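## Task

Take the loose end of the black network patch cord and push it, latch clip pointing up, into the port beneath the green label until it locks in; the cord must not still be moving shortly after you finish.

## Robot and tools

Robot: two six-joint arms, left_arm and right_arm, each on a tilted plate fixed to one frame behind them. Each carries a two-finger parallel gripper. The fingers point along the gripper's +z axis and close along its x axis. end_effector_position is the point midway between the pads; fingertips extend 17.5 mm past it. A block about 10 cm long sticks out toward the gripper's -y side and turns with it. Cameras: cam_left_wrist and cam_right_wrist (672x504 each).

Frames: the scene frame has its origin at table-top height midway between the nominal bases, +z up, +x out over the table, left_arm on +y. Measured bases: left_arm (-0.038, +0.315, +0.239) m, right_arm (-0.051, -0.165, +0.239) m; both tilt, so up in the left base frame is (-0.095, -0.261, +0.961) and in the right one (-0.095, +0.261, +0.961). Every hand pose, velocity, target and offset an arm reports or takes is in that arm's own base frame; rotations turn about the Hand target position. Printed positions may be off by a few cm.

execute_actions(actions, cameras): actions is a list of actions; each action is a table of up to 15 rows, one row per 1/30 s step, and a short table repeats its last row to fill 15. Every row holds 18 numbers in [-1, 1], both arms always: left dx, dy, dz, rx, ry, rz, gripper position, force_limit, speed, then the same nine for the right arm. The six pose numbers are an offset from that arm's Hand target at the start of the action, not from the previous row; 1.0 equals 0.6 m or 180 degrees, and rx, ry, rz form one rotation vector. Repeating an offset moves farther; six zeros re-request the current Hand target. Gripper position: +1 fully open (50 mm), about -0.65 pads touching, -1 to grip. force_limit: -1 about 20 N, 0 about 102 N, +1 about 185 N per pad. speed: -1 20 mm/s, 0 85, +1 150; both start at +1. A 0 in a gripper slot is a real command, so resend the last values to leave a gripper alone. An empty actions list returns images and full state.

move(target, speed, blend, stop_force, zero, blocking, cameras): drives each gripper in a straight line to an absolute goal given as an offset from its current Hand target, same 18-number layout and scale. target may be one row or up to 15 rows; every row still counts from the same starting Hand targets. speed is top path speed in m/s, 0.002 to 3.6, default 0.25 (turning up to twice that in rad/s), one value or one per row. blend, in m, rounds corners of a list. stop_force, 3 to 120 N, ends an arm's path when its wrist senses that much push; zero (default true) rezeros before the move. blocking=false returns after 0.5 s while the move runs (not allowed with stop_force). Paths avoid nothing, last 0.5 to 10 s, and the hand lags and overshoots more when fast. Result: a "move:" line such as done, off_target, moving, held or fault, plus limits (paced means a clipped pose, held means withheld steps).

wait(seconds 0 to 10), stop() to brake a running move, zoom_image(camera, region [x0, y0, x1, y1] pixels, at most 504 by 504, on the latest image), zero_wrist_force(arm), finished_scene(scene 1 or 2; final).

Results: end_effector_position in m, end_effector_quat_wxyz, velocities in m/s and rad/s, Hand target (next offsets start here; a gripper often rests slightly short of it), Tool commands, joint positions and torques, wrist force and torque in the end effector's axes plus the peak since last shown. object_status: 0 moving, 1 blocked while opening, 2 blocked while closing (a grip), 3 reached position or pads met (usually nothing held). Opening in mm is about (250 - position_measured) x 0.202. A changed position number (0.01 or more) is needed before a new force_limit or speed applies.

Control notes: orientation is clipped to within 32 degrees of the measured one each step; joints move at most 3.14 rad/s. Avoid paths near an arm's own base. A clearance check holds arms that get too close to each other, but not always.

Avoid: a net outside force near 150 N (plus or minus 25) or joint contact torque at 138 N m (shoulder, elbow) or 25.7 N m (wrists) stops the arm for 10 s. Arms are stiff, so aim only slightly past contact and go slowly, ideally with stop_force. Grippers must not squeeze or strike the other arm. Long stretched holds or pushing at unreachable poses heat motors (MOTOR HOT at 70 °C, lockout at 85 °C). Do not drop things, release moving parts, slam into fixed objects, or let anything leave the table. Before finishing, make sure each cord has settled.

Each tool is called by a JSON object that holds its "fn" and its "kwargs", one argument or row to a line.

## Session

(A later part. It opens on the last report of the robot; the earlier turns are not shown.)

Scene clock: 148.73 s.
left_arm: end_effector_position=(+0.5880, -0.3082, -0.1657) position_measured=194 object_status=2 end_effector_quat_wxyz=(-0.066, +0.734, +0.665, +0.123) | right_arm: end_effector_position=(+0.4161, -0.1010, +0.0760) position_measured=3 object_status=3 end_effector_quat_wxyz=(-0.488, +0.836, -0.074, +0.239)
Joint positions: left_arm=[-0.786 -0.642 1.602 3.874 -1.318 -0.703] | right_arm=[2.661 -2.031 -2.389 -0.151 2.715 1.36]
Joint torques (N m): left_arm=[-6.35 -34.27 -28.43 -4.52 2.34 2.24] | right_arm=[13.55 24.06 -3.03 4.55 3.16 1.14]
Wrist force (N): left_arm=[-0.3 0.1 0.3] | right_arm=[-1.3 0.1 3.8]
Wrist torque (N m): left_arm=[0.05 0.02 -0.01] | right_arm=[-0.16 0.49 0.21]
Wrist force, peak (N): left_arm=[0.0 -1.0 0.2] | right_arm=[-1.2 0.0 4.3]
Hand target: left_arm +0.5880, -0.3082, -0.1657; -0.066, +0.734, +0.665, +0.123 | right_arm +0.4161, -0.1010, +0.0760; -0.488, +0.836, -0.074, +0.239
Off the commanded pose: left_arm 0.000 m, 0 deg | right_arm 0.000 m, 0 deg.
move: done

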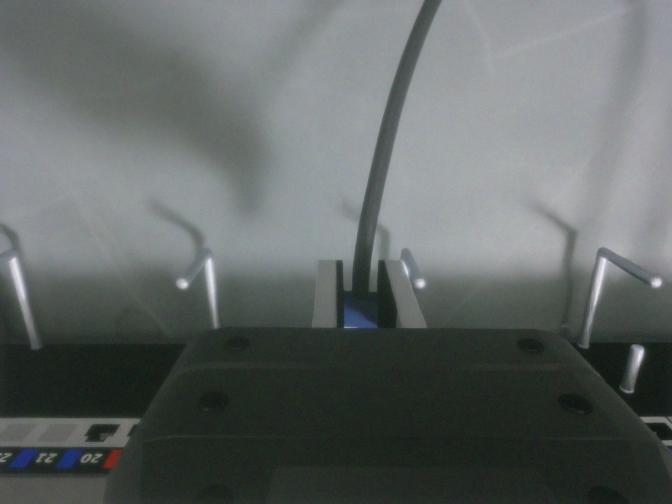

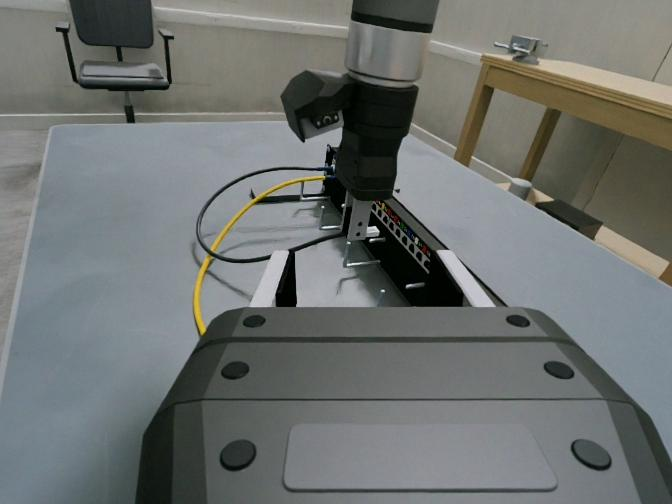

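{"fn": "move", "kwargs": {
  "target": [0.0204,0.0008,-0.0032,0,0,0,-1,-0.5,-0.8,0,0,0,0,0,0,1,1,1],
  "speed": 0.04
}}

{"fn": "move", "kwargs": {
  "target": [0.0578,-0.0061,0.004,0,0,0,-1,-0.5,-0.8,0,0,0,0,0,0,1,1,1],
  "speed": 0.015,
  "stop_force": 8,
  "cameras": ["all"]
}}

{"fn": "zoom_image", "kwargs": {
  "camera": "cam_right_wrist",
  "region": [378, 210, 418, 244]
}}

{"fn": "zoom_image", "kwargs": {
  "camera": "cam_left_wrist",
  "region": [0, 360, 200, 480]
}}

Scene clock: 155.13 s.
left_arm: end_effector_position=(+0.6002, -0.3077, -0.1676) position_measured=194 object_status=2 end_effector_quat_wxyz=(-0.066, +0.734, +0.665, +0.123) | right_arm: end_effector_position=(+0.4161, -0.1010, +0.0760) position_measured=3 object_status=3 end_effector_quat_wxyz=(-0.488, +0.836, -0.074, +0.239)
Joint positions: left_arm=[-0.772 -0.623 1.567 3.888 -1.317 -0.689] | right_arm=[2.661 -2.031 -2.389 -0.151 2.715 1.36]
Joint torques (N m): left_arm=[-7.14 -35.27 -28.49 -0.75 2.39 2.09] | right_arm=[14.02 24.05 -3.28 4.55 1.8 1.09]
Wrist force (N): left_arm=[0.1 0.2 0.2] | right_arm=[-1.2 0.0 3.9]
Wrist torque (N m): left_arm=[0.05 -0.06 -0.02] | right_arm=[-0.17 0.48 0.21]
Wrist force, peak (N): left_arm=[-0.1 -0.3 0.7] | right_arm=[-1.3 0.1 4.2]
Hand target: left_arm +0.6003, -0.3077, -0.1676; -0.066, +0.734, +0.665, +0.123 | right_arm +0.4161, -0.1010, +0.0760; -0.488, +0.836, -0.074, +0.239
Off the commanded pose: left_arm 0.000 m, 0 deg | right_arm 0.000 m, 0 deg.
move: done

Scene clock: 157.63 s.
left_arm: end_effector_position=(+0.6212, -0.3099, -0.1662) position_measured=194 object_status=2 end_effector_quat_wxyz=(-0.066, +0.734, +0.665, +0.123) | right_arm: end_effector_position=(+0.4161, -0.1010, +0.0760) position_measured=3 object_status=3 end_effector_quat_wxyz=(-0.488, +0.836, -0.074, +0.239)
Joint positions: left_arm=[-0.753 -0.598 1.5 3.925 -1.315 -0.67] | right_arm=[2.661 -2.031 -2.389 -0.151 2.715 1.36]
Joint torques (N m): left_arm=[-23.88 -59.1 -6.32 -5.47 3.31 -1.67] | right_arm=[13.64 24.53 -3.33 4.5 1.31 1.03]
Wrist force (N): left_arm=[-1.3 -6.2 -0.1] | right_arm=[-1.1 0.0 4.0]
Wrist torque (N m): left_arm=[-0.07 -0.11 0.04] | right_arm=[-0.17 0.46 0.21]
Wrist force, peak (N): left_arm=[-2.8 -17.7 0.3] | right_arm=[-1.4 0.1 4.2]
Hand target: left_arm +0.6212, -0.3099, -0.1662; -0.066, +0.734, +0.665, +0.123 (not the last commanded pose) | right_arm +0.4161, -0.1010, +0.0760; -0.488, +0.836, -0.074, +0.239
Off the commanded pose: left_arm 0.014 m, 0 deg | right_arm 0.000 m, 0 deg.
move: contact (left_arm)

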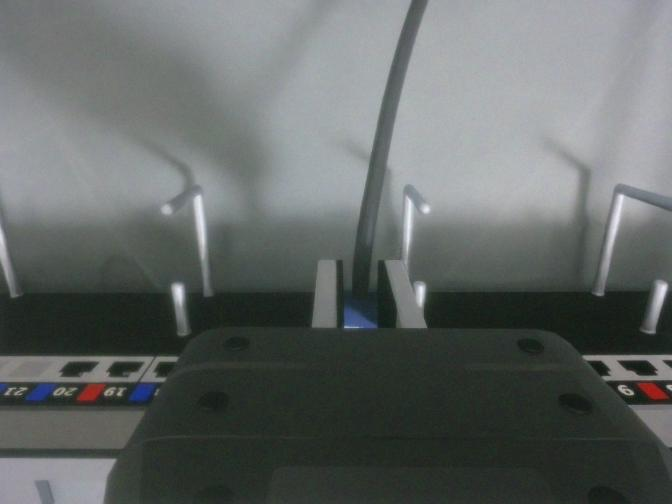

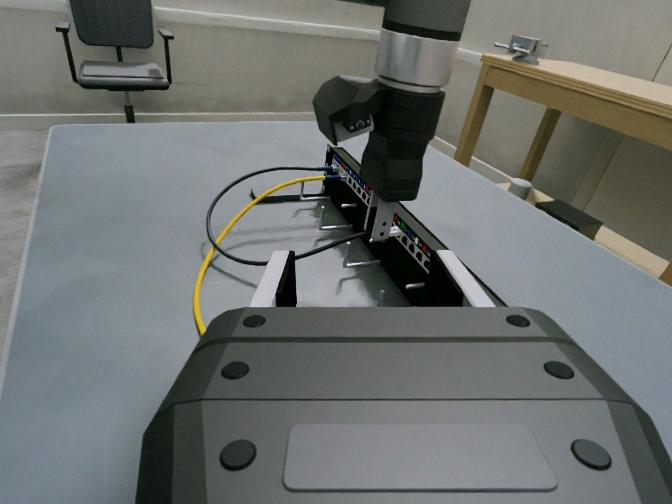

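Scaled by 12.600 from the camera's 672x504 image, which has a finer 960x720 frame.

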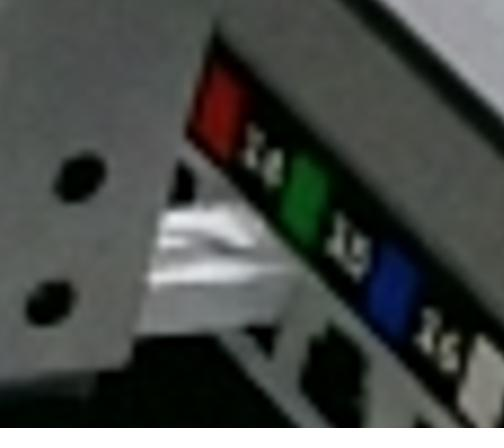

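Scaled by 2.520 from the camera's 672x504 image, which has a finer 960x720 frame.

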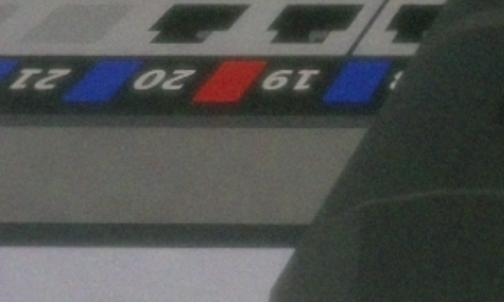

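{"fn": "move", "kwargs": {
  "target": [
    [-0.004,0.0004,-0.0003,0,0,0,-1,-0.5,-0.8,0,0,0,0,0,0,1,1,1],
    [-0.0035,0.0017,-0.0051,0,0,0,-1,-0.5,-0.8,0,0,0,0,0,0,1,1,1]
  ],
  "speed": 0.02
}}

{"fn": "move", "kwargs": {
  "target": [0.0347,-0.0036,0.0024,0,0,0,-1,-0.5,-0.8,0,0,0,0,0,0,1,1,1],
  "speed": 0.012,
  "stop_force": 10,
  "cameras": ["all"]
}}

{"fn": "zoom_image", "kwargs": {
  "camera": "cam_right_wrist",
  "region": [383, 216, 413, 242]
}}

Scene clock: 164.23 s.
left_arm: end_effector_position=(+0.6190, -0.3089, -0.1692) position_measured=194 object_status=2 end_effector_quat_wxyz=(-0.066, +0.734, +0.665, +0.123) | right_arm: end_effector_position=(+0.4161, -0.1010, +0.0760) position_measured=3 object_status=3 end_effector_quat_wxyz=(-0.488, +0.836, -0.074, +0.239)
Joint positions: left_arm=[-0.755 -0.596 1.507 3.916 -1.315 -0.671] | right_arm=[2.661 -2.031 -2.389 -0.151 2.715 1.36]
Joint torques (N m): left_arm=[-8.44 -36.55 -26.77 -4.82 -0.72 2.15] | right_arm=[12.97 24.55 -2.79 4.49 1.37 1.11]
Wrist force (N): left_arm=[0.0 0.5 -0.4] | right_arm=[-1.3 0.0 4.0]
Wrist torque (N m): left_arm=[0.09 -0.04 0.03] | right_arm=[-0.17 0.49 0.21]
Wrist force, peak (N): left_arm=[-1.8 -6.2 -0.1] | right_arm=[-1.3 0.0 4.2]
Hand target: left_arm +0.6191, -0.3089, -0.1692; -0.066, +0.734, +0.665, +0.123 | right_arm +0.4161, -0.1010, +0.0760; -0.488, +0.836, -0.074, +0.239
Off the commanded pose: left_arm 0.000 m, 0 deg | right_arm 0.000 m, 0 deg.
move: done

Scene clock: 165.57 s.
left_arm: end_effector_position=(+0.6218, -0.3092, -0.1691) position_measured=194 object_status=2 end_effector_quat_wxyz=(-0.066, +0.734, +0.665, +0.123) | right_arm: end_effector_position=(+0.4161, -0.1010, +0.0760) position_measured=3 object_status=3 end_effector_quat_wxyz=(-0.488, +0.836, -0.074, +0.239)
Joint positions: left_arm=[-0.752 -0.593 1.498 3.92 -1.314 -0.668] | right_arm=[2.661 -2.031 -2.389 -0.151 2.715 1.36]
Joint torques (N m): left_arm=[-24.36 -59.85 -7.5 -5.8 3.46 -1.67] | right_arm=[13.3 24.43 -2.97 4.49 1.34 1.05]
Wrist force (N): left_arm=[-1.8 -8.3 -0.4] | right_arm=[-1.3 0.0 4.2]
Wrist torque (N m): left_arm=[-0.09 -0.02 0.02] | right_arm=[-0.17 0.49 0.21]
Wrist force, peak (N): left_arm=[-2.1 -16.0 -0.3] | right_arm=[-1.3 0.0 4.2]
Hand target: left_arm +0.6218, -0.3092, -0.1691; -0.066, +0.734, +0.665, +0.123 (not the last commanded pose) | right_arm +0.4161, -0.1010, +0.0760; -0.488, +0.836, -0.074, +0.239
Off the commanded pose: left_arm 0.018 m, 0 deg | right_arm 0.000 m, 0 deg.
move: contact (left_arm)

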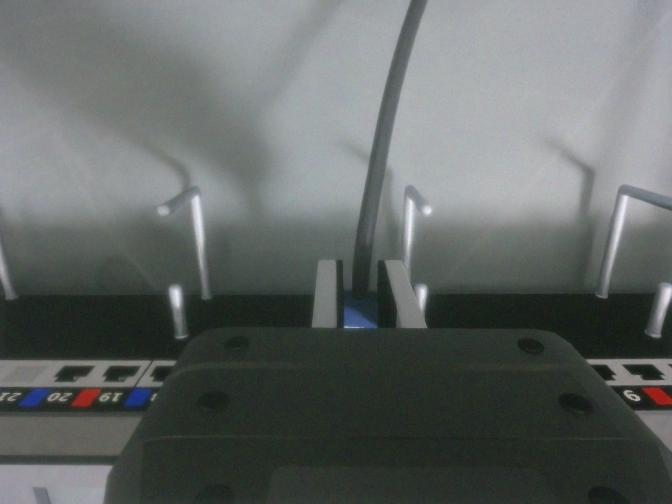

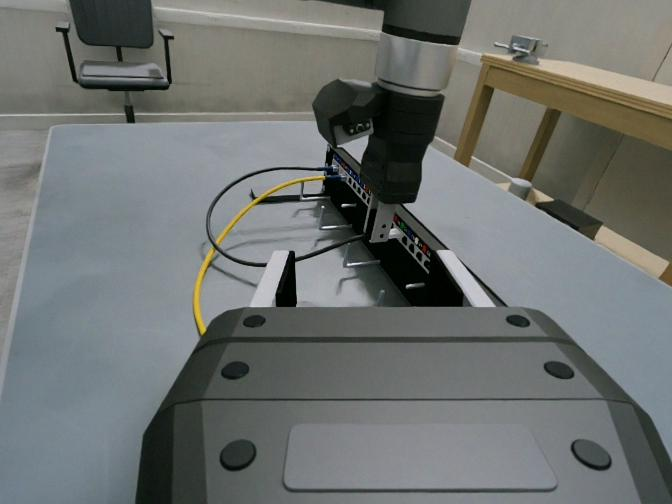

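Scaled by 16.800 from the camera's 672x504 image, which has a finer 960x720 frame.

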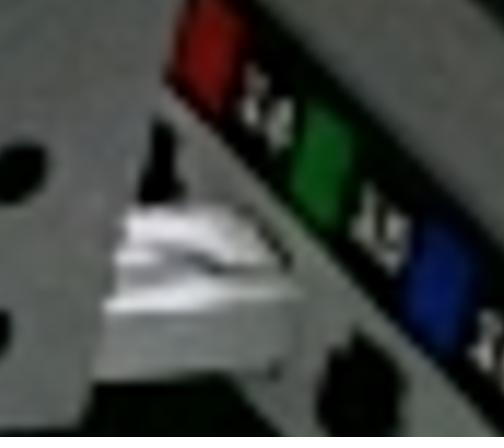

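{"fn": "move", "kwargs": {
  "target": [
    [-0.004,0.0004,-0.0003,0,0,0,-1,-0.5,-0.8,0,0,0,0,0,0,1,1,1],
    [-0.0037,0.0019,-0.001,0,0,0,-1,-0.5,-0.8,0,0,0,0,0,0,1,1,1]
  ],
  "speed": 0.02
}}

{"fn": "move", "kwargs": {
  "target": [0.0347,-0.0036,0.0024,0,0,0,-1,-0.5,-0.8,0,0,0,0,0,0,1,1,1],
  "speed": 0.012,
  "stop_force": 12,
  "cameras": ["cam_right_wrist"]
}}

{"fn": "zoom_image", "kwargs": {
  "camera": "cam_right_wrist",
  "region": [383, 216, 413, 242]
}}

Scene clock: 177.80 s.
left_arm: end_effector_position=(+0.6195, -0.3082, -0.1696) position_measured=194 object_status=2 end_effector_quat_wxyz=(-0.066, +0.734, +0.665, +0.123) | right_arm: end_effector_position=(+0.4161, -0.1010, +0.0760) position_measured=3 object_status=3 end_effector_quat_wxyz=(-0.488, +0.836, -0.074, +0.239)
Joint positions: left_arm=[-0.753 -0.595 1.507 3.915 -1.315 -0.669] | right_arm=[2.661 -2.031 -2.389 -0.151 2.715 1.36]
Joint torques (N m): left_arm=[-7.91 -46.99 -4.05 -4.9 -0.85 2.24] | right_arm=[13.35 24.61 -2.7 4.52 1.39 1.02]
Wrist force (N): left_arm=[0.6 -0.2 -0.2] | right_arm=[-1.1 0.3 4.0]
Wrist torque (N m): left_arm=[-0.02 -0.14 0.04] | right_arm=[-0.11 0.47 0.21]
Wrist force, peak (N): left_arm=[-1.6 -8.5 -0.4] | right_arm=[-1.4 0.1 4.2]
Hand target: left_arm +0.6196, -0.3080, -0.1697; -0.066, +0.734, +0.665, +0.123 | right_arm +0.4161, -0.1010, +0.0760; -0.488, +0.836, -0.074, +0.239
Off the commanded pose: left_arm 0.000 m, 0 deg | right_arm 0.000 m, 0 deg.
move: done

Scene clock: 179.10 s.
left_arm: end_effector_position=(+0.6220, -0.3083, -0.1695) position_measured=194 object_status=2 end_effector_quat_wxyz=(-0.066, +0.734, +0.665, +0.123) | right_arm: end_effector_position=(+0.4161, -0.1010, +0.0760) position_measured=3 object_status=3 end_effector_quat_wxyz=(-0.488, +0.836, -0.074, +0.239)
Joint positions: left_arm=[-0.751 -0.592 1.499 3.919 -1.314 -0.667] | right_arm=[2.661 -2.031 -2.389 -0.151 2.715 1.36]
Joint torques (N m): left_arm=[-23.14 -61.87 -8.65 -6.61 3.86 -1.76] | right_arm=[13.51 24.63 -2.85 4.45 1.39 1.13]
Wrist force (N): left_arm=[-1.6 -12.1 -0.3] | right_arm=[-1.1 0.3 4.1]
Wrist torque (N m): left_arm=[-0.27 -0.07 0.02] | right_arm=[-0.13 0.47 0.21]
Wrist force, peak (N): left_arm=[-1.7 -19.6 0.2] | right_arm=[-1.2 0.2 4.3]
Hand target: left_arm +0.6220, -0.3083, -0.1695; -0.066, +0.734, +0.665, +0.123 (not the last commanded pose) | right_arm +0.4161, -0.1010, +0.0760; -0.488, +0.836, -0.074, +0.239
Off the commanded pose: left_arm 0.019 m, 0 deg | right_arm 0.000 m, 0 deg.
move: contact (left_arm)
Images, in order (width x height): cam_right_wrist 672x504.

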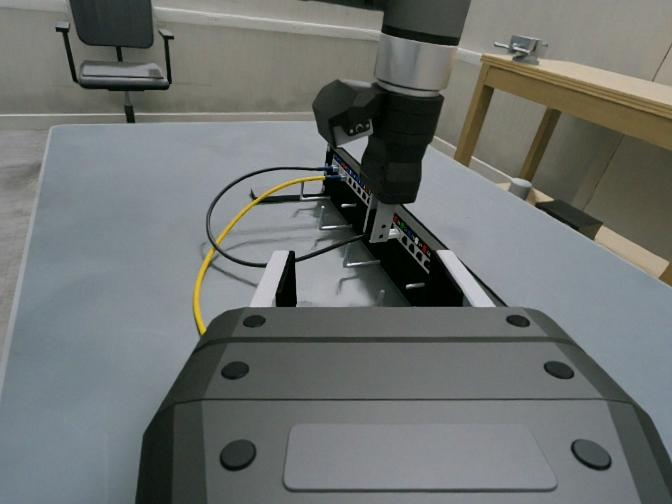

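Scaled by 16.800 from the camera's 672x504 image, which has a finer 960x720 frame.

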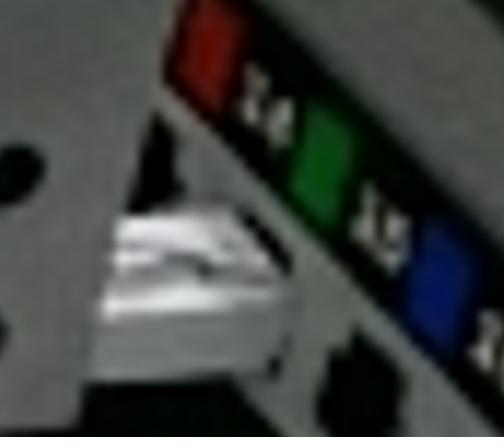

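{"fn": "move", "kwargs": {
  "target": [
    [-0.004,0.0004,-0.0003,0,0,0,-1,-0.5,-0.8,0,0,0,0,0,0,1,1,1],
    [-0.004,0,-0.0014,0,0,0,-1,-0.5,-0.8,0,0,0,0,0,0,1,1,1]
  ],
  "speed": 0.02
}}

{"fn": "move", "kwargs": {
  "target": [0.0347,-0.0036,0.0024,0,0,0,-1,-0.5,-0.8,0,0,0,0,0,0,1,1,1],
  "speed": 0.012,
  "stop_force": 12,
  "cameras": ["cam_right_wrist"]
}}

{"fn": "zoom_image", "kwargs": {
  "camera": "cam_right_wrist",
  "region": [383, 216, 413, 242]
}}

Scene clock: 183.10 s.
left_arm: end_effector_position=(+0.6196, -0.3082, -0.1702) position_measured=194 object_status=2 end_effector_quat_wxyz=(-0.066, +0.734, +0.665, +0.123) | right_arm: end_effector_position=(+0.4161, -0.1010, +0.0760) position_measured=3 object_status=3 end_effector_quat_wxyz=(-0.488, +0.836, -0.074, +0.239)
Joint positions: left_arm=[-0.753 -0.594 1.506 3.914 -1.315 -0.669] | right_arm=[2.661 -2.031 -2.389 -0.151 2.715 1.36]
Joint torques (N m): left_arm=[-26.55 -36.24 -18.6 -4.92 -2.55 -1.74] | right_arm=[13.26 24.85 -2.81 4.48 1.29 1.14]
Wrist force (N): left_arm=[-0.4 0.2 -0.8] | right_arm=[-1.1 0.1 4.0]
Wrist torque (N m): left_arm=[0.04 0.02 0.11] | right_arm=[-0.16 0.46 0.21]
Wrist force, peak (N): left_arm=[-1.4 -12.2 0.0] | right_arm=[-1.4 0.0 4.3]
Hand target: left_arm +0.6196, -0.3083, -0.1703; -0.066, +0.734, +0.665, +0.123 | right_arm +0.4161, -0.1010, +0.0760; -0.488, +0.836, -0.074, +0.239
Off the commanded pose: left_arm 0.000 m, 0 deg | right_arm 0.000 m, 0 deg.
move: done

Scene clock: 184.67 s.
left_arm: end_effector_position=(+0.6252, -0.3088, -0.1700) position_measured=194 object_status=2 end_effector_quat_wxyz=(-0.066, +0.734, +0.665, +0.123) | right_arm: end_effector_position=(+0.4161, -0.1010, +0.0760) position_measured=3 object_status=3 end_effector_quat_wxyz=(-0.488, +0.836, -0.074, +0.239)
Joint positions: left_arm=[-0.748 -0.587 1.488 3.924 -1.314 -0.664] | right_arm=[2.661 -2.031 -2.389 -0.151 2.715 1.36]
Joint torques (N m): left_arm=[-28.24 -60.81 -5.53 -4.06 -0.61 -1.7] | right_arm=[12.91 24.8 -3.21 4.51 1.46 1.12]
Wrist force (N): left_arm=[0.7 1.1 1.4] | right_arm=[-1.3 0.2 4.0]
Wrist torque (N m): left_arm=[0.11 -0.14 -0.07] | right_arm=[-0.14 0.50 0.21]
Wrist force, peak (N): left_arm=[1.3 -11.6 0.1] | right_arm=[-1.4 0.1 4.2]
Hand target: left_arm +0.6252, -0.3088, -0.1700; -0.066, +0.734, +0.665, +0.123 (not the last commanded pose) | right_arm +0.4161, -0.1010, +0.0760; -0.488, +0.836, -0.074, +0.239
Off the commanded pose: left_arm 0.015 m, 0 deg | right_arm 0.000 m, 0 deg.
move: contact (left_arm)
Images, in order (width x height): cam_right_wrist 672x504.

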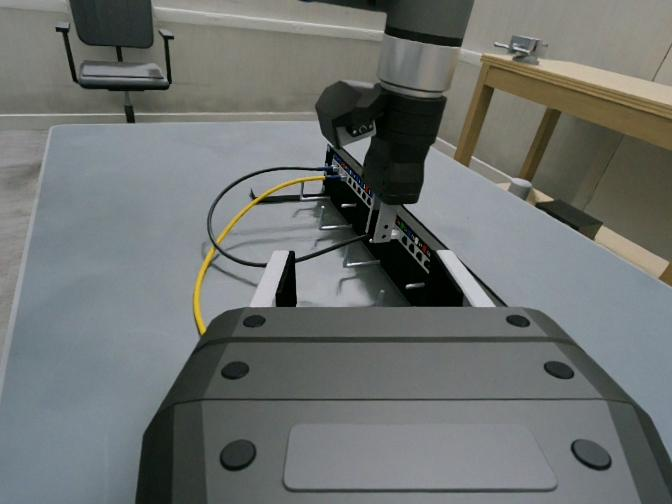

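Scaled by 16.800 from the camera's 672x504 image, which has a finer 960x720 frame.

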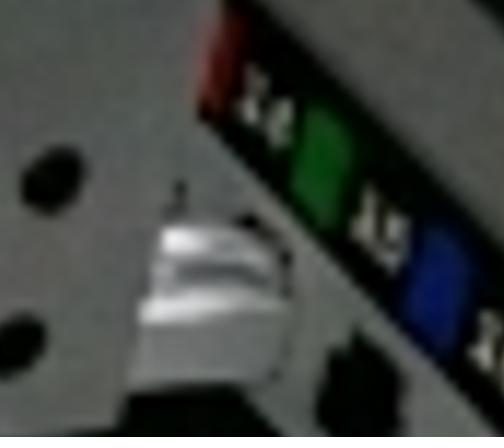

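Entering. Continue up to 30 N.

{"fn": "move", "kwargs": {
  "target": [0.0257,-0.0027,0.0018,0,0,0,-1,-0.5,-0.8,0,0,0,0,0,0,1,1,1],
  "speed": 0.012,
  "stop_force": 28,
  "cameras": ["cam_right_wrist"]
}}

{"fn": "zoom_image", "kwargs": {
  "camera": "cam_right_wrist",
  "region": [383, 216, 413, 242]
}}

Scene clock: 188.27 s.
left_arm: end_effector_position=(+0.6316, -0.3095, -0.1696) position_measured=194 object_status=2 end_effector_quat_wxyz=(-0.066, +0.734, +0.665, +0.123) | right_arm: end_effector_position=(+0.4161, -0.1010, +0.0760) position_measured=3 object_status=3 end_effector_quat_wxyz=(-0.488, +0.836, -0.074, +0.239)
Joint positions: left_arm=[-0.743 -0.578 1.466 3.936 -1.314 -0.659] | right_arm=[2.661 -2.031 -2.389 -0.151 2.715 1.36]
Joint torques (N m): left_arm=[-21.87 -68.19 -15.7 -9.1 6.12 -1.57] | right_arm=[13.03 24.52 -3.12 4.43 1.36 1.02]
Wrist force (N): left_arm=[-0.7 -26.8 1.8] | right_arm=[-1.3 0.2 3.9]
Wrist torque (N m): left_arm=[-0.25 -0.17 -0.05] | right_arm=[-0.14 0.50 0.21]
Wrist force, peak (N): left_arm=[1.4 -36.3 -2.2] | right_arm=[-1.3 0.1 4.2]
Hand target: left_arm +0.6316, -0.3095, -0.1696; -0.066, +0.734, +0.665, +0.123 (not the last commanded pose) | right_arm +0.4161, -0.1010, +0.0760; -0.488, +0.836, -0.074, +0.239
Off the commanded pose: left_arm 0.009 m, 0 deg | right_arm 0.000 m, 0 deg.
move: contact (left_arm)
Images, in order (width x height): cam_right_wrist 672x504.

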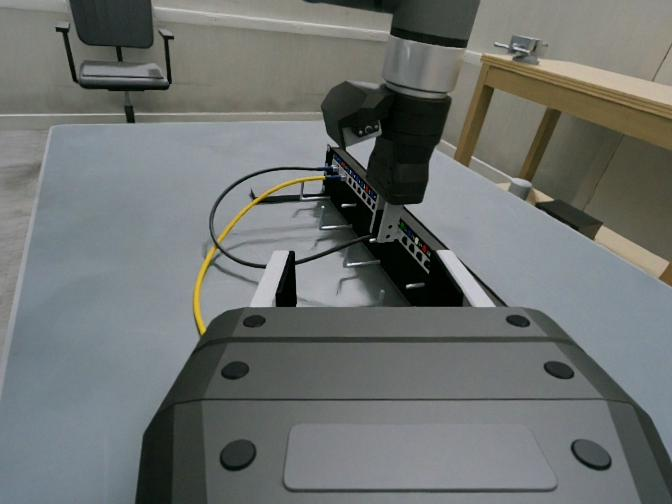

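Scaled by 16.800 from the camera's 672x504 image, which has a finer 960x720 frame.

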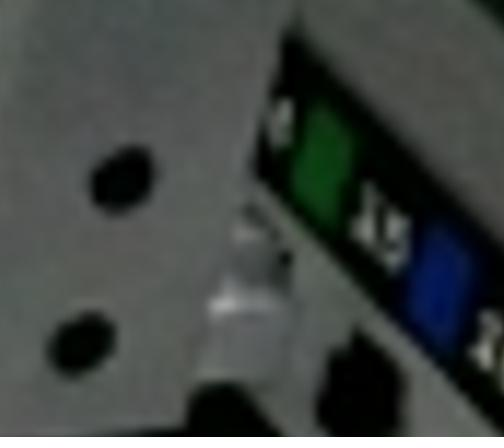

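{"fn": "move", "kwargs": {
  "target": [-0.003,0.0003,-0.0002,0,0,0,-1,-0.5,-0.8,0,0,0,0,0,0,1,1,1],
  "speed": 0.01
}}

{"fn": "move", "kwargs": {
  "target": [-0.01,0.001,-0.0007,0,0,0,-1,-0.5,-0.8,0,0,0,0,0,0,1,1,1],
  "speed": 0.006,
  "stop_force": 16
}}

Scene clock: 191.33 s.
left_arm: end_effector_position=(+0.6299, -0.3093, -0.1696) position_measured=194 object_status=2 end_effector_quat_wxyz=(-0.066, +0.734, +0.665, +0.123) | right_arm: end_effector_position=(+0.4161, -0.1010, +0.0760) position_measured=3 object_status=3 end_effector_quat_wxyz=(-0.488, +0.836, -0.074, +0.239)
Joint positions: left_arm=[-0.744 -0.581 1.472 3.933 -1.314 -0.66] | right_arm=[2.661 -2.031 -2.389 -0.151 2.715 1.36]
Joint torques (N m): left_arm=[-29.41 -59.79 -3.12 -3.57 -2.55 -1.45] | right_arm=[12.96 24.61 -2.32 4.52 1.38 1.13]
Wrist force (N): left_arm=[0.4 9.2 4.4] | right_arm=[-1.2 0.1 4.0]
Wrist torque (N m): left_arm=[0.24 -0.14 0.10] | right_arm=[-0.16 0.47 0.21]
Wrist force, peak (N): left_arm=[-0.6 -27.3 1.8] | right_arm=[-1.3 0.2 4.2]
Hand target: left_arm +0.6298, -0.3093, -0.1697; -0.066, +0.734, +0.665, +0.123 | right_arm +0.4161, -0.1010, +0.0760; -0.488, +0.836, -0.074, +0.239
Off the commanded pose: left_arm 0.000 m, 0 deg | right_arm 0.000 m, 0 deg.
move: done

Scene clock: 192.73 s.
left_arm: end_effector_position=(+0.6287, -0.3092, -0.1697) position_measured=194 object_status=2 end_effector_quat_wxyz=(-0.066, +0.734, +0.665, +0.123) | right_arm: end_effector_position=(+0.4161, -0.1010, +0.0760) position_measured=3 object_status=3 end_effector_quat_wxyz=(-0.488, +0.836, -0.074, +0.239)
Joint positions: left_arm=[-0.745 -0.582 1.476 3.93 -1.314 -0.661] | right_arm=[2.661 -2.031 -2.389 -0.151 2.715 1.36]
Joint torques (N m): left_arm=[-14.17 -33.58 -20.76 2.37 -5.73 2.07] | right_arm=[13.22 24.75 -2.71 4.41 1.32 1.05]
Wrist force (N): left_arm=[1.2 24.3 3.0] | right_arm=[-1.4 0.0 4.1]
Wrist torque (N m): left_arm=[0.50 -0.15 0.06] | right_arm=[-0.17 0.51 0.21]
Wrist force, peak (N): left_arm=[1.0 28.7 4.5] | right_arm=[-1.4 0.1 4.1]
Hand target: left_arm +0.6287, -0.3092, -0.1697; -0.066, +0.734, +0.665, +0.123 (not the last commanded pose) | right_arm +0.4161, -0.1010, +0.0760; -0.488, +0.836, -0.074, +0.239
Off the commanded pose: left_arm 0.005 m, 0 deg | right_arm 0.000 m, 0 deg.
move: contact (left_arm)

Holds 28 N: latched. Relax, release, retreat.

{"fn": "move", "kwargs": {
  "target": [
    [0.0025,-0.0003,0.0002,0,0,0,-1,-0.5,-0.8,0,0,0,0,0,0,1,1,1],
    [0.0025,-0.0003,0.0002,0,0,0,0.3,-0.5,-0.8,0,0,0,0,0,0,1,1,1],
    [-0.02,-0.047,0.17,0,0,0,0.3,-0.5,-0.8,0,0,0,0,0,0,1,1,1]
  ],
  "speed": 0.06
}}

{"fn": "wait", "kwargs": {
  "seconds": 2,
  "cameras": ["all"]
}}

{"fn": "zoom_image", "kwargs": {
  "camera": "cam_right_wrist",
  "region": [350, 200, 420, 250]
}}

Scene clock: 198.77 s.
left_arm: end_effector_position=(+0.6167, -0.3374, -0.0677) position_measured=107 object_status=3 end_effector_quat_wxyz=(-0.066, +0.734, +0.665, +0.123) | right_arm: end_effector_position=(+0.4161, -0.1010, +0.0760) position_measured=3 object_status=3 end_effector_quat_wxyz=(-0.488, +0.836, -0.074, +0.239)
Joint positions: left_arm=[-0.786 -0.749 1.468 4.115 -1.319 -0.703] | right_arm=[2.661 -2.031 -2.389 -0.151 2.715 1.36]
Joint torques (N m): left_arm=[-26.52 -56.27 -30.63 -1.05 -2.64 -1.78] | right_arm=[12.85 24.52 -2.66 4.37 1.4 1.17]
Wrist force (N): left_arm=[0.3 1.1 -0.6] | right_arm=[-1.4 0.1 4.0]
Wrist torque (N m): left_arm=[0.17 -0.03 0.14] | right_arm=[-0.16 0.51 0.21]
Wrist force, peak (N): left_arm=[1.3 24.7 3.6] | right_arm=[-1.1 0.0 4.3]
Hand target: left_arm +0.6167, -0.3374, -0.0677; -0.066, +0.734, +0.665, +0.123 | right_arm +0.4161, -0.1010, +0.0760; -0.488, +0.836, -0.074, +0.239
Off the commanded pose: left_arm 0.000 m, 0 deg | right_arm 0.000 m, 0 deg.
move: done

Scene clock: 200.77 s.
left_arm: end_effector_position=(+0.6167, -0.3374, -0.0677) position_measured=107 object_status=3 end_effector_quat_wxyz=(-0.066, +0.734, +0.665, +0.123) | right_arm: end_effector_position=(+0.4161, -0.1010, +0.0760) position_measured=3 object_status=3 end_effector_quat_wxyz=(-0.488, +0.836, -0.074, +0.239)
Joint positions: left_arm=[-0.786 -0.749 1.468 4.115 -1.319 -0.703] | right_arm=[2.661 -2.031 -2.389 -0.151 2.715 1.36]
Joint torques (N m): left_arm=[-26.87 -56.44 -31.22 -1.09 -2.68 -1.44] | right_arm=[13.15 24.83 -2.89 4.4 1.41 1.15]
Wrist force (N): left_arm=[0.1 1.0 -1.1] | right_arm=[-1.3 0.2 4.0]
Wrist torque (N m): left_arm=[0.17 0.00 0.13] | right_arm=[-0.15 0.50 0.21]
Wrist force, peak (N): left_arm=[0.1 1.2 -0.9] | right_arm=[-1.4 0.1 4.2]
Hand target: left_arm +0.6167, -0.3374, -0.0677; -0.066, +0.734, +0.665, +0.123 | right_arm +0.4161, -0.1010, +0.0760; -0.488, +0.836, -0.074, +0.239
Tool commands: left_gripper/position=+0.3 left_gripper/force_limit=-0.5 left_gripper/speed=-0.8 right_gripper/position=+1.0 right_gripper/force_limit=+1.0 right_gripper/speed=+1.0
Off the commanded pose: left_arm 0.000 m, 0 deg | right_arm 0.000 m, 0 deg.
wait: 2.00 s; at rest by 0.17 s

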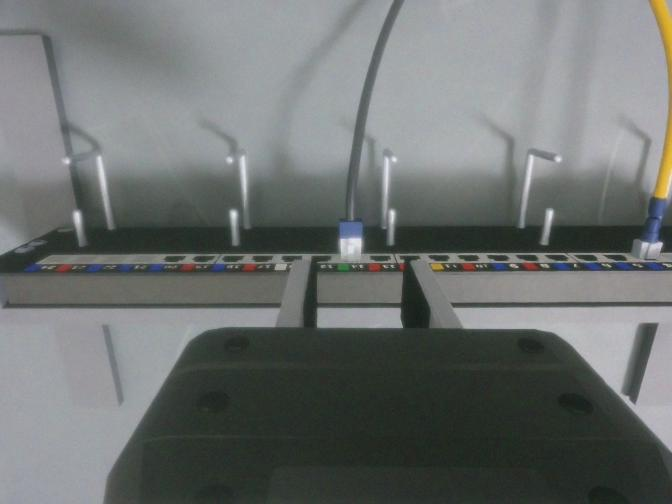

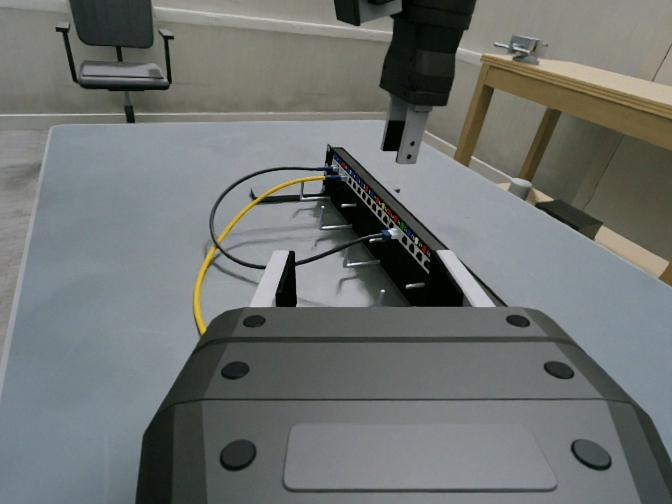

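Scaled by 7.200 from the camera's 672x504 image, which has a finer 960x720 frame.

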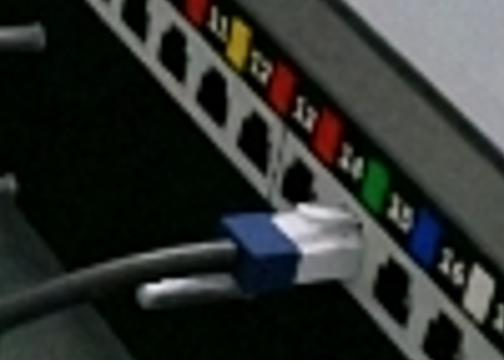

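{"fn": "finished_scene", "kwargs": {
  "scene": 2
}}

The scene is finished: the task was done.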